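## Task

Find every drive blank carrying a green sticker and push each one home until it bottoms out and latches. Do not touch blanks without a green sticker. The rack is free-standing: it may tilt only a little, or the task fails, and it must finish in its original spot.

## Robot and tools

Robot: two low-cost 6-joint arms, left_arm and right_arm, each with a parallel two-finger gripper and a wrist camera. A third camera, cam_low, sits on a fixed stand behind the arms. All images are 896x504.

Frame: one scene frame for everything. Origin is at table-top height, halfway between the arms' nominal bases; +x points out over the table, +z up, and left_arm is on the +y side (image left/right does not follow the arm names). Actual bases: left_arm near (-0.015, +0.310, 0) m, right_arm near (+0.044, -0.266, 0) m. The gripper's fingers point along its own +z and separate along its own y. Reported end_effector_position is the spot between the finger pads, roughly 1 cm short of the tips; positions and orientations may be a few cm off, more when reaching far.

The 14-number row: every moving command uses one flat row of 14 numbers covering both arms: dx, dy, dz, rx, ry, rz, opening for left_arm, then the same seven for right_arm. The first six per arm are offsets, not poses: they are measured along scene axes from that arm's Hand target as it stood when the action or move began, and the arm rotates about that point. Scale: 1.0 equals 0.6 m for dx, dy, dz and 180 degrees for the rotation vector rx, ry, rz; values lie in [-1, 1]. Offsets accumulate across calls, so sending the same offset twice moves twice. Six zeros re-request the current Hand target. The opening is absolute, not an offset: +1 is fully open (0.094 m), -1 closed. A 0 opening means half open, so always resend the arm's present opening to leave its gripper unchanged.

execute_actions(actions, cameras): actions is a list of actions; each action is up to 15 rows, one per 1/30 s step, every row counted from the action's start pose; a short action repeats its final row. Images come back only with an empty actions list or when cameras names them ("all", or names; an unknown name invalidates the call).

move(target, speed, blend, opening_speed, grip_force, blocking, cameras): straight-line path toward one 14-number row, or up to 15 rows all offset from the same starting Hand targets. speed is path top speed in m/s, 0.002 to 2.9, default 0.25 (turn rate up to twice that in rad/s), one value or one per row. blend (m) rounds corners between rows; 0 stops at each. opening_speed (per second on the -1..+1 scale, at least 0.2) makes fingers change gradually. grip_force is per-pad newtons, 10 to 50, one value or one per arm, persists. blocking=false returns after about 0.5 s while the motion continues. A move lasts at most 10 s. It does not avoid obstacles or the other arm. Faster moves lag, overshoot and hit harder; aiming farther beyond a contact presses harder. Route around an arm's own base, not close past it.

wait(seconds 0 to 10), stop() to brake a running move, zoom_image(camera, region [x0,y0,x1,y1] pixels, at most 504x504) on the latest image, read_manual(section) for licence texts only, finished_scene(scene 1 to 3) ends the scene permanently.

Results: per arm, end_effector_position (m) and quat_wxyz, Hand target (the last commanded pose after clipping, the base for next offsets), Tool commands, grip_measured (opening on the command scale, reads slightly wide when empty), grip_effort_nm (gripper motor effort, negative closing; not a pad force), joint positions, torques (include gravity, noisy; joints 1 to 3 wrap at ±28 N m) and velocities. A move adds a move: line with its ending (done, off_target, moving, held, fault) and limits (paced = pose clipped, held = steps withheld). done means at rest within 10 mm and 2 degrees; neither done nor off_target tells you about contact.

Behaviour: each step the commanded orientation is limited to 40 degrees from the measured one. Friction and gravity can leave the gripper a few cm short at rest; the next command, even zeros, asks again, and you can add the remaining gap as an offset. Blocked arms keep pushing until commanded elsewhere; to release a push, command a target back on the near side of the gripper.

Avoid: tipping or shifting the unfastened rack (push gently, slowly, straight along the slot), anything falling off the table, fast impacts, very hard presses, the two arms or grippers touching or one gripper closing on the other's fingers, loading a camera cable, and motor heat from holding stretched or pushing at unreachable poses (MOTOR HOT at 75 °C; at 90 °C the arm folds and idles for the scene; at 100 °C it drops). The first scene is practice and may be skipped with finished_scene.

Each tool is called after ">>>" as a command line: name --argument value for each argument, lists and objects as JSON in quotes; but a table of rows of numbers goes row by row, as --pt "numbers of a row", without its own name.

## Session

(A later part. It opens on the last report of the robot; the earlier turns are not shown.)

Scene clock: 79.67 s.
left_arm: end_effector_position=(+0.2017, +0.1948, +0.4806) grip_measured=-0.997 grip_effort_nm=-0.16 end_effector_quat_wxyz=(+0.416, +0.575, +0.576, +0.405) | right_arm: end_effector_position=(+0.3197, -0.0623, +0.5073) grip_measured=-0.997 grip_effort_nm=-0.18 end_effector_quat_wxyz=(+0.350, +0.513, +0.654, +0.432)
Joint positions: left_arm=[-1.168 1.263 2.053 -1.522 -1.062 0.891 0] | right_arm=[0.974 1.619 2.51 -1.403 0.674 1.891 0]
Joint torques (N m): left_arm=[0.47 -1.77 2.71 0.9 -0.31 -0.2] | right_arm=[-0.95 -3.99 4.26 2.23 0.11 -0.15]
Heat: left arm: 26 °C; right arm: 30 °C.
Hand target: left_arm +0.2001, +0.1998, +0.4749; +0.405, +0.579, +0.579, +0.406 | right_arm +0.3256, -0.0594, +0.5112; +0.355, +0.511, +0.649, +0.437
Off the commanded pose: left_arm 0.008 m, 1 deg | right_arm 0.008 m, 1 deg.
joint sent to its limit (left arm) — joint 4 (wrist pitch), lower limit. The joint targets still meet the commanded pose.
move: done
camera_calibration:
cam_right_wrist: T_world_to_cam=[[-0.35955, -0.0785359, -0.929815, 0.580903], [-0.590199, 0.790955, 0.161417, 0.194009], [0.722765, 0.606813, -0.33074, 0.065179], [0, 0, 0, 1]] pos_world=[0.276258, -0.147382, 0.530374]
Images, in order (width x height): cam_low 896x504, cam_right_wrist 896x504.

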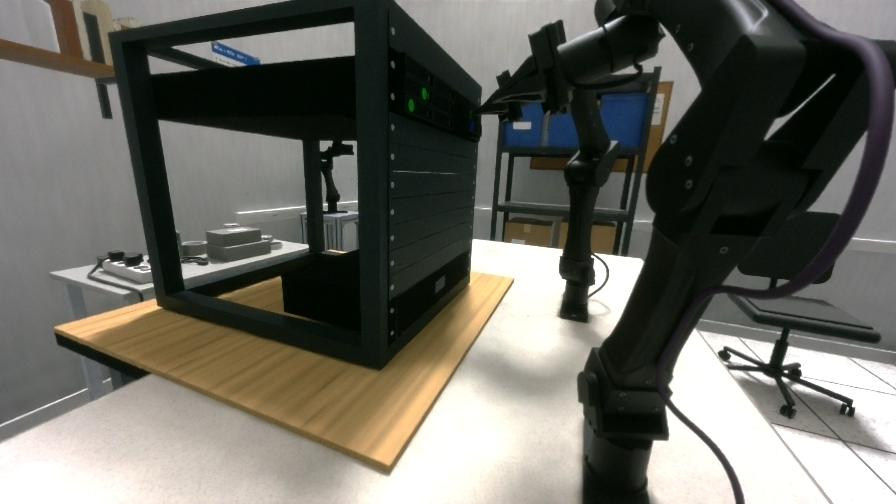

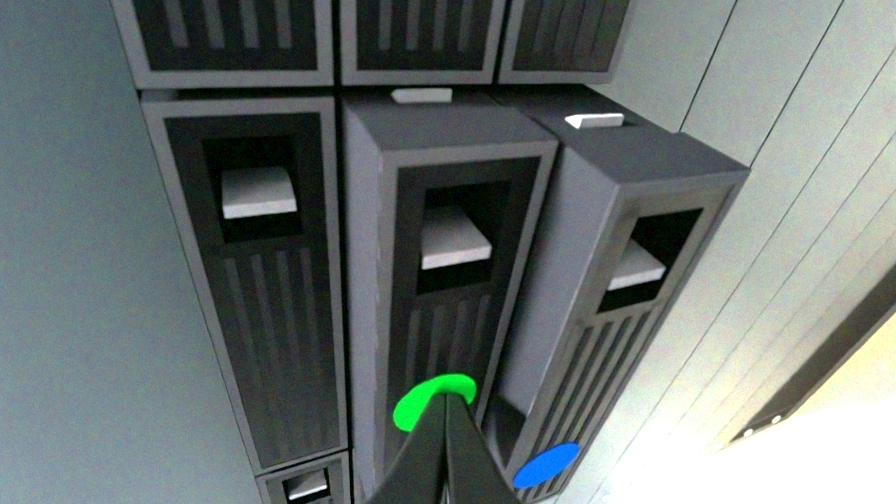

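>>> move --target '[0,0,0,0,0,0,-1,0.025,0.0,0.002,0,0,0,-1]' --speed 0.03 --cameras '["cam_low","cam_right_wrist"]'

Scene clock: 81.73 s.
left_arm: end_effector_position=(+0.2017, +0.1948, +0.4806) grip_measured=-0.997 grip_effort_nm=-0.16 end_effector_quat_wxyz=(+0.416, +0.575, +0.576, +0.405) | right_arm: end_effector_position=(+0.3348, -0.0608, +0.5069) grip_measured=-0.997 grip_effort_nm=-0.18 end_effector_quat_wxyz=(+0.349, +0.513, +0.656, +0.430)
Joint positions: left_arm=[-1.168 1.263 2.053 -1.522 -1.062 0.891 0] | right_arm=[0.918 1.655 2.546 -1.386 0.623 1.859 0]
Joint torques (N m): left_arm=[0.51 -1.81 2.74 0.9 -0.3 -0.21] | right_arm=[-1.02 -4.44 4.72 2.25 0.1 -0.16]
Heat: left arm: 26 °C; right arm: 31 °C.
Hand target: left_arm +0.2001, +0.1998, +0.4749; +0.405, +0.579, +0.579, +0.406 | right_arm +0.3406, -0.0594, +0.5124; +0.355, +0.511, +0.649, +0.437
Off the commanded pose: left_arm 0.008 m, 1 deg | right_arm 0.008 m, 1 deg.
joint sent to its limit (left arm) — joint 4 (wrist pitch), lower limit. The joint targets still meet the commanded pose.
move: done
camera_calibration:
cam_right_wrist: T_world_to_cam=[[-0.362775, -0.0802418, -0.928415, 0.586386], [-0.590128, 0.79084, 0.162239, 0.201394], [0.72121, 0.60674, -0.33425, 0.055488], [0, 0, 0, 1]] pos_world=[0.291556, -0.145885, 0.530283]
Images, in order (width x height): cam_low 896x504, cam_right_wrist 896x504.

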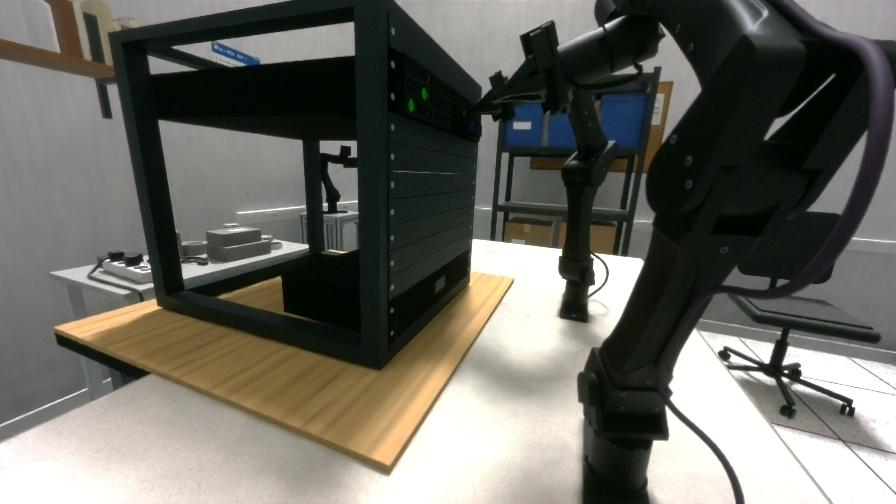

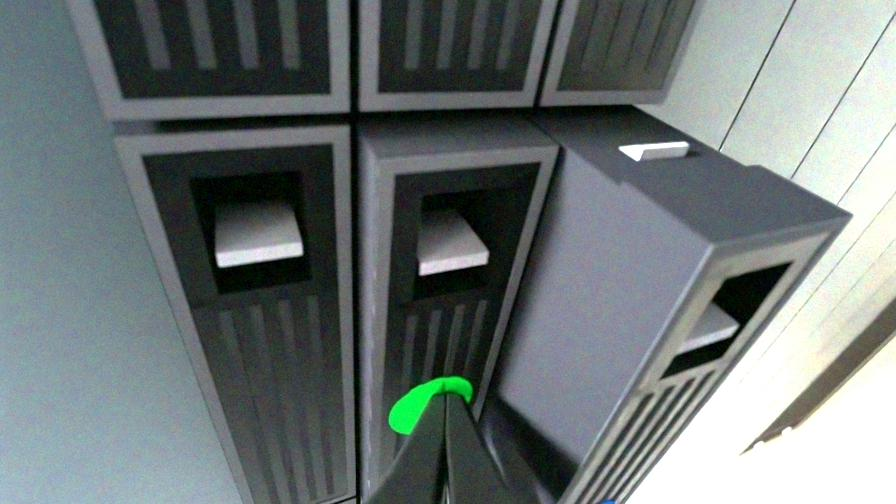

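>>> move --target '[0,0,0,0,0,0,-1,0.015,0.0,0.002,0,0,0,-1]' --speed 0.03

>>> move --target '[0,0,0,0,0,0,-1,0.012,0.0,0.002,0,0,0,-1]' --speed 0.03 --cameras '["cam_low","cam_right_wrist"]'

Scene clock: 83.30 s.
left_arm: end_effector_position=(+0.2017, +0.1948, +0.4806) grip_measured=-0.997 grip_effort_nm=-0.15 end_effector_quat_wxyz=(+0.416, +0.575, +0.576, +0.405) | right_arm: end_effector_position=(+0.3428, -0.0604, +0.5095) grip_measured=-0.997 grip_effort_nm=-0.18 end_effector_quat_wxyz=(+0.348, +0.513, +0.655, +0.434)
Joint positions: left_arm=[-1.168 1.263 2.053 -1.522 -1.062 0.891 0] | right_arm=[0.887 1.684 2.591 -1.386 0.593 1.842 0]
Joint torques (N m): left_arm=[0.47 -1.76 2.77 0.91 -0.32 -0.21] | right_arm=[-1.2 -4.38 4.72 2.23 0.11 -0.16]
Heat: left arm: 26 °C; right arm: 31 °C.
Hand target: left_arm +0.2001, +0.1998, +0.4749; +0.405, +0.579, +0.579, +0.406 | right_arm +0.3496, -0.0594, +0.5136; +0.355, +0.511, +0.649, +0.437
Off the commanded pose: left_arm 0.008 m, 1 deg | right_arm 0.008 m, 1 deg.
joint sent to its limit (left arm) — joint 4 (wrist pitch), lower limit. The joint targets still meet the commanded pose.
move: done

Scene clock: 84.37 s.
left_arm: end_effector_position=(+0.2017, +0.1948, +0.4806) grip_measured=-0.997 grip_effort_nm=-0.15 end_effector_quat_wxyz=(+0.416, +0.575, +0.576, +0.405) | right_arm: end_effector_position=(+0.3446, -0.0598, +0.5107) grip_measured=-0.997 grip_effort_nm=-0.18 end_effector_quat_wxyz=(+0.341, +0.509, +0.659, +0.436)
Joint positions: left_arm=[-1.168 1.263 2.053 -1.522 -1.062 0.891 0] | right_arm=[0.871 1.706 2.637 -1.406 0.56 1.831 0]
Joint torques (N m): left_arm=[0.53 -1.77 2.8 0.9 -0.32 -0.22] | right_arm=[-1.91 -3.75 4.64 2.38 0.2 -0.18]
Heat: left arm: 26 °C; right arm: 31 °C.
Hand target: left_arm +0.2001, +0.1998, +0.4749; +0.405, +0.579, +0.579, +0.406 | right_arm +0.3569, -0.0593, +0.5147; +0.355, +0.511, +0.649, +0.437
Off the commanded pose: left_arm 0.008 m, 1 deg | right_arm 0.013 m, 2 deg.
joint sent to its limit (left arm) — joint 4 (wrist pitch), lower limit. The joint targets still meet the commanded pose.
move: off_target (right_arm)
camera_calibration:
cam_right_wrist: T_world_to_cam=[[-0.364498, -0.077953, -0.927936, 0.594036], [-0.604484, 0.777804, 0.172103, 0.204902], [0.708336, 0.623654, -0.330629, 0.052666], [0, 0, 0, 1]] pos_world=[0.30308, -0.145912, 0.533376]
Images, in order (width x height): cam_low 896x504, cam_right_wrist 896x504.

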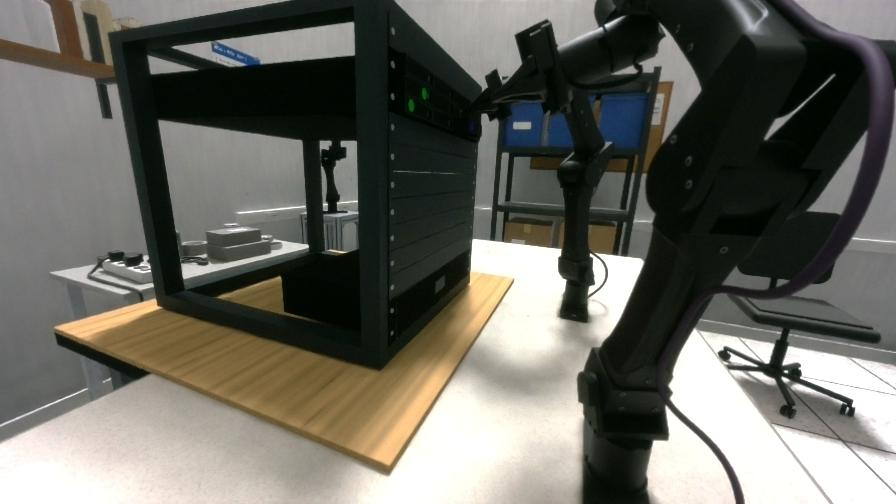

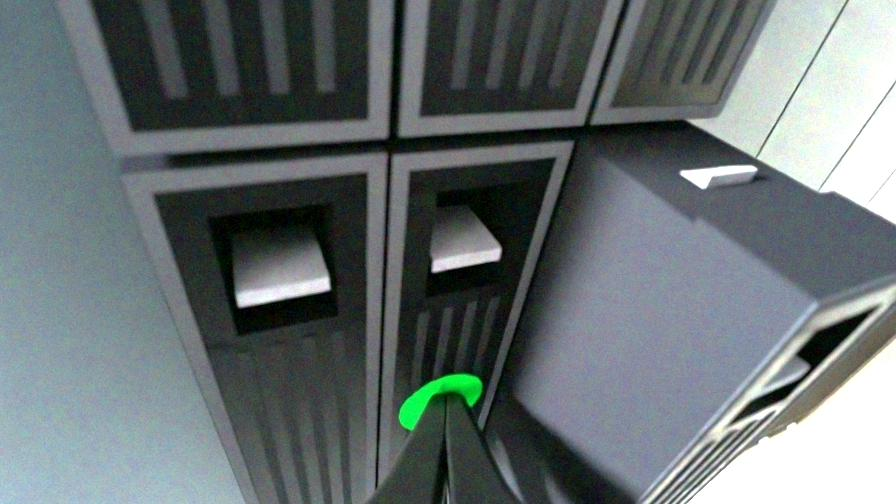

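>>> move --target '[0,0,0,0,0,0,-1,0.009,0.0,0,0,0,0,-1]' --speed 0.03

>>> move --target '[0,0,0,0,0,0,-1,-0.16,0.0,0.01,0,0,0,-1]' --speed 0.12 --cameras '["all"]'

Scene clock: 86.07 s.
left_arm: end_effector_position=(+0.2017, +0.1948, +0.4806) grip_measured=-0.997 grip_effort_nm=-0.16 end_effector_quat_wxyz=(+0.416, +0.575, +0.576, +0.405) | right_arm: end_effector_position=(+0.3451, -0.0599, +0.5108) grip_measured=-0.997 grip_effort_nm=-0.18 end_effector_quat_wxyz=(+0.337, +0.506, +0.663, +0.437)
Joint positions: left_arm=[-1.168 1.263 2.053 -1.522 -1.062 0.891 0] | right_arm=[0.859 1.714 2.659 -1.418 0.536 1.822 0]
Joint torques (N m): left_arm=[0.51 -1.77 2.78 0.91 -0.32 -0.21] | right_arm=[-2.5 -3.25 4.31 2.54 0.28 -0.19]
Heat: left arm: 25 °C; right arm: 32 °C.
Hand target: left_arm +0.2001, +0.1998, +0.4749; +0.405, +0.579, +0.579, +0.406 | right_arm +0.3623, -0.0594, +0.5148; +0.355, +0.511, +0.649, +0.437
Off the commanded pose: left_arm 0.008 m, 1 deg | right_arm 0.018 m, 3 deg.
joint sent to its limit (left arm) — joint 4 (wrist pitch), lower limit. The joint targets still meet the commanded pose.
move: off_target (right_arm)

Scene clock: 88.10 s.
left_arm: end_effector_position=(+0.2017, +0.1948, +0.4806) grip_measured=-0.997 grip_effort_nm=-0.15 end_effector_quat_wxyz=(+0.416, +0.575, +0.576, +0.405) | right_arm: end_effector_position=(+0.2691, -0.0489, +0.5266) grip_measured=-0.997 grip_effort_nm=-0.18 end_effector_quat_wxyz=(+0.342, +0.504, +0.638, +0.472)
Joint positions: left_arm=[-1.168 1.263 2.053 -1.522 -1.062 0.891 0] | right_arm=[1.229 1.629 2.617 -1.513 0.875 2.03 0]
Joint torques (N m): left_arm=[0.46 -1.73 2.74 0.91 -0.32 -0.22] | right_arm=[0.92 -5.48 2.21 1.21 0.49 0.07]
Heat: left arm: 25 °C; right arm: 32 °C.
Hand target: left_arm +0.2001, +0.1998, +0.4749; +0.405, +0.579, +0.579, +0.406 | right_arm +0.2663, -0.0594, +0.5208; +0.355, +0.511, +0.649, +0.437
Off the commanded pose: left_arm 0.008 m, 1 deg | right_arm 0.012 m, 5 deg.
joint sent to its limit (left arm) — joint 4 (wrist pitch), lower limit. The joint targets still meet the commanded pose.
joint sent to its limit (right arm) — joint 4 (wrist pitch), lower limit. The joint targets still meet the commanded pose.
move: off_target (right_arm)
camera_calibration:
cam_left_wrist: T_world_to_cam=[[-0.334951, 0.00172076, -0.942234, 0.519402], [-0.400896, 0.904709, 0.144165, -0.13074], [0.852696, 0.426026, -0.302344, -0.0197608], [0, 0, 0, 1]] pos_world=[0.138411, 0.125806, 0.502271]
cam_right_wrist: T_world_to_cam=[[-0.311169, -0.0238576, -0.950055, 0.582021], [-0.622504, 0.760488, 0.18479, 0.145307], [0.718097, 0.648914, -0.251492, 0.0615655], [0, 0, 0, 1]] pos_world=[0.227351, -0.136569, 0.541584]

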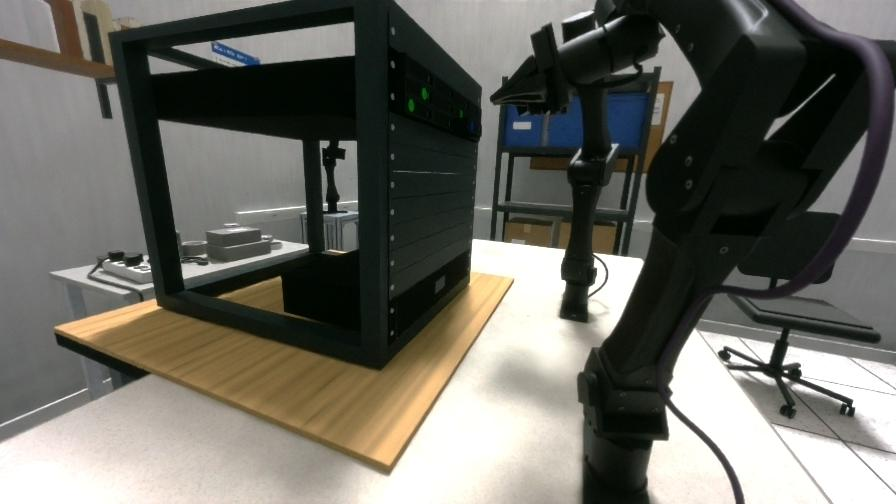

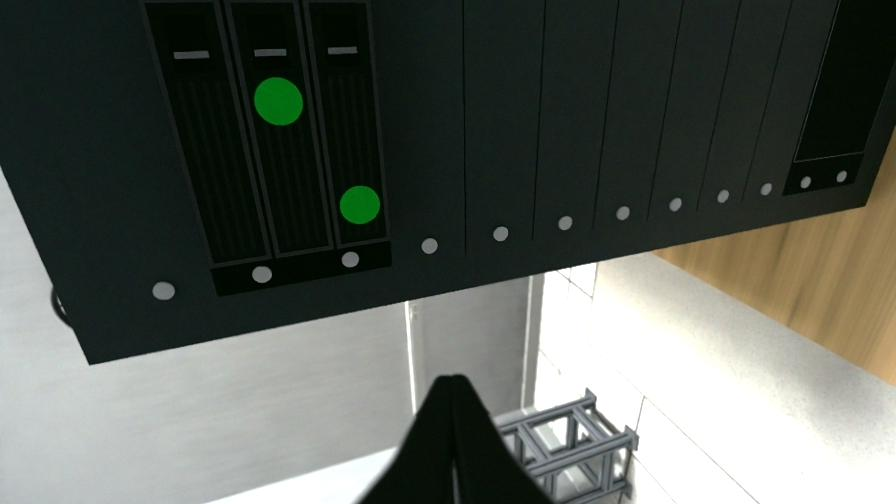

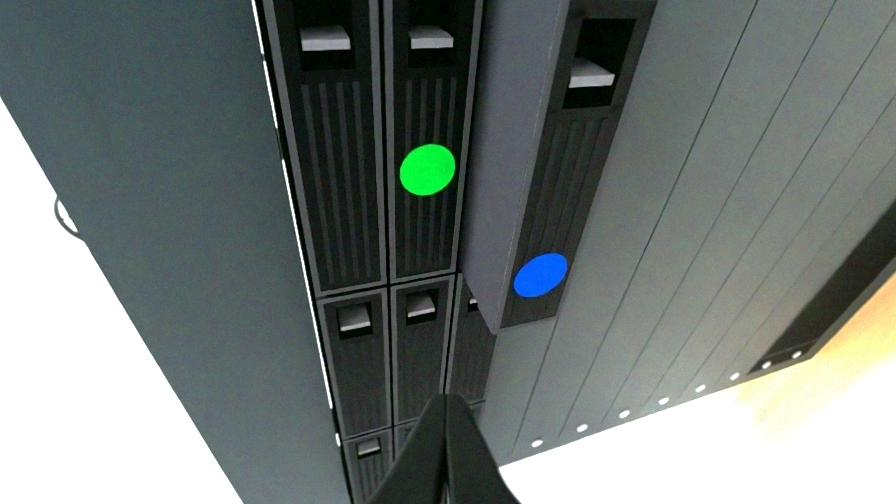

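>>> finished_scene --scene 1

The scene is finished: the task was done.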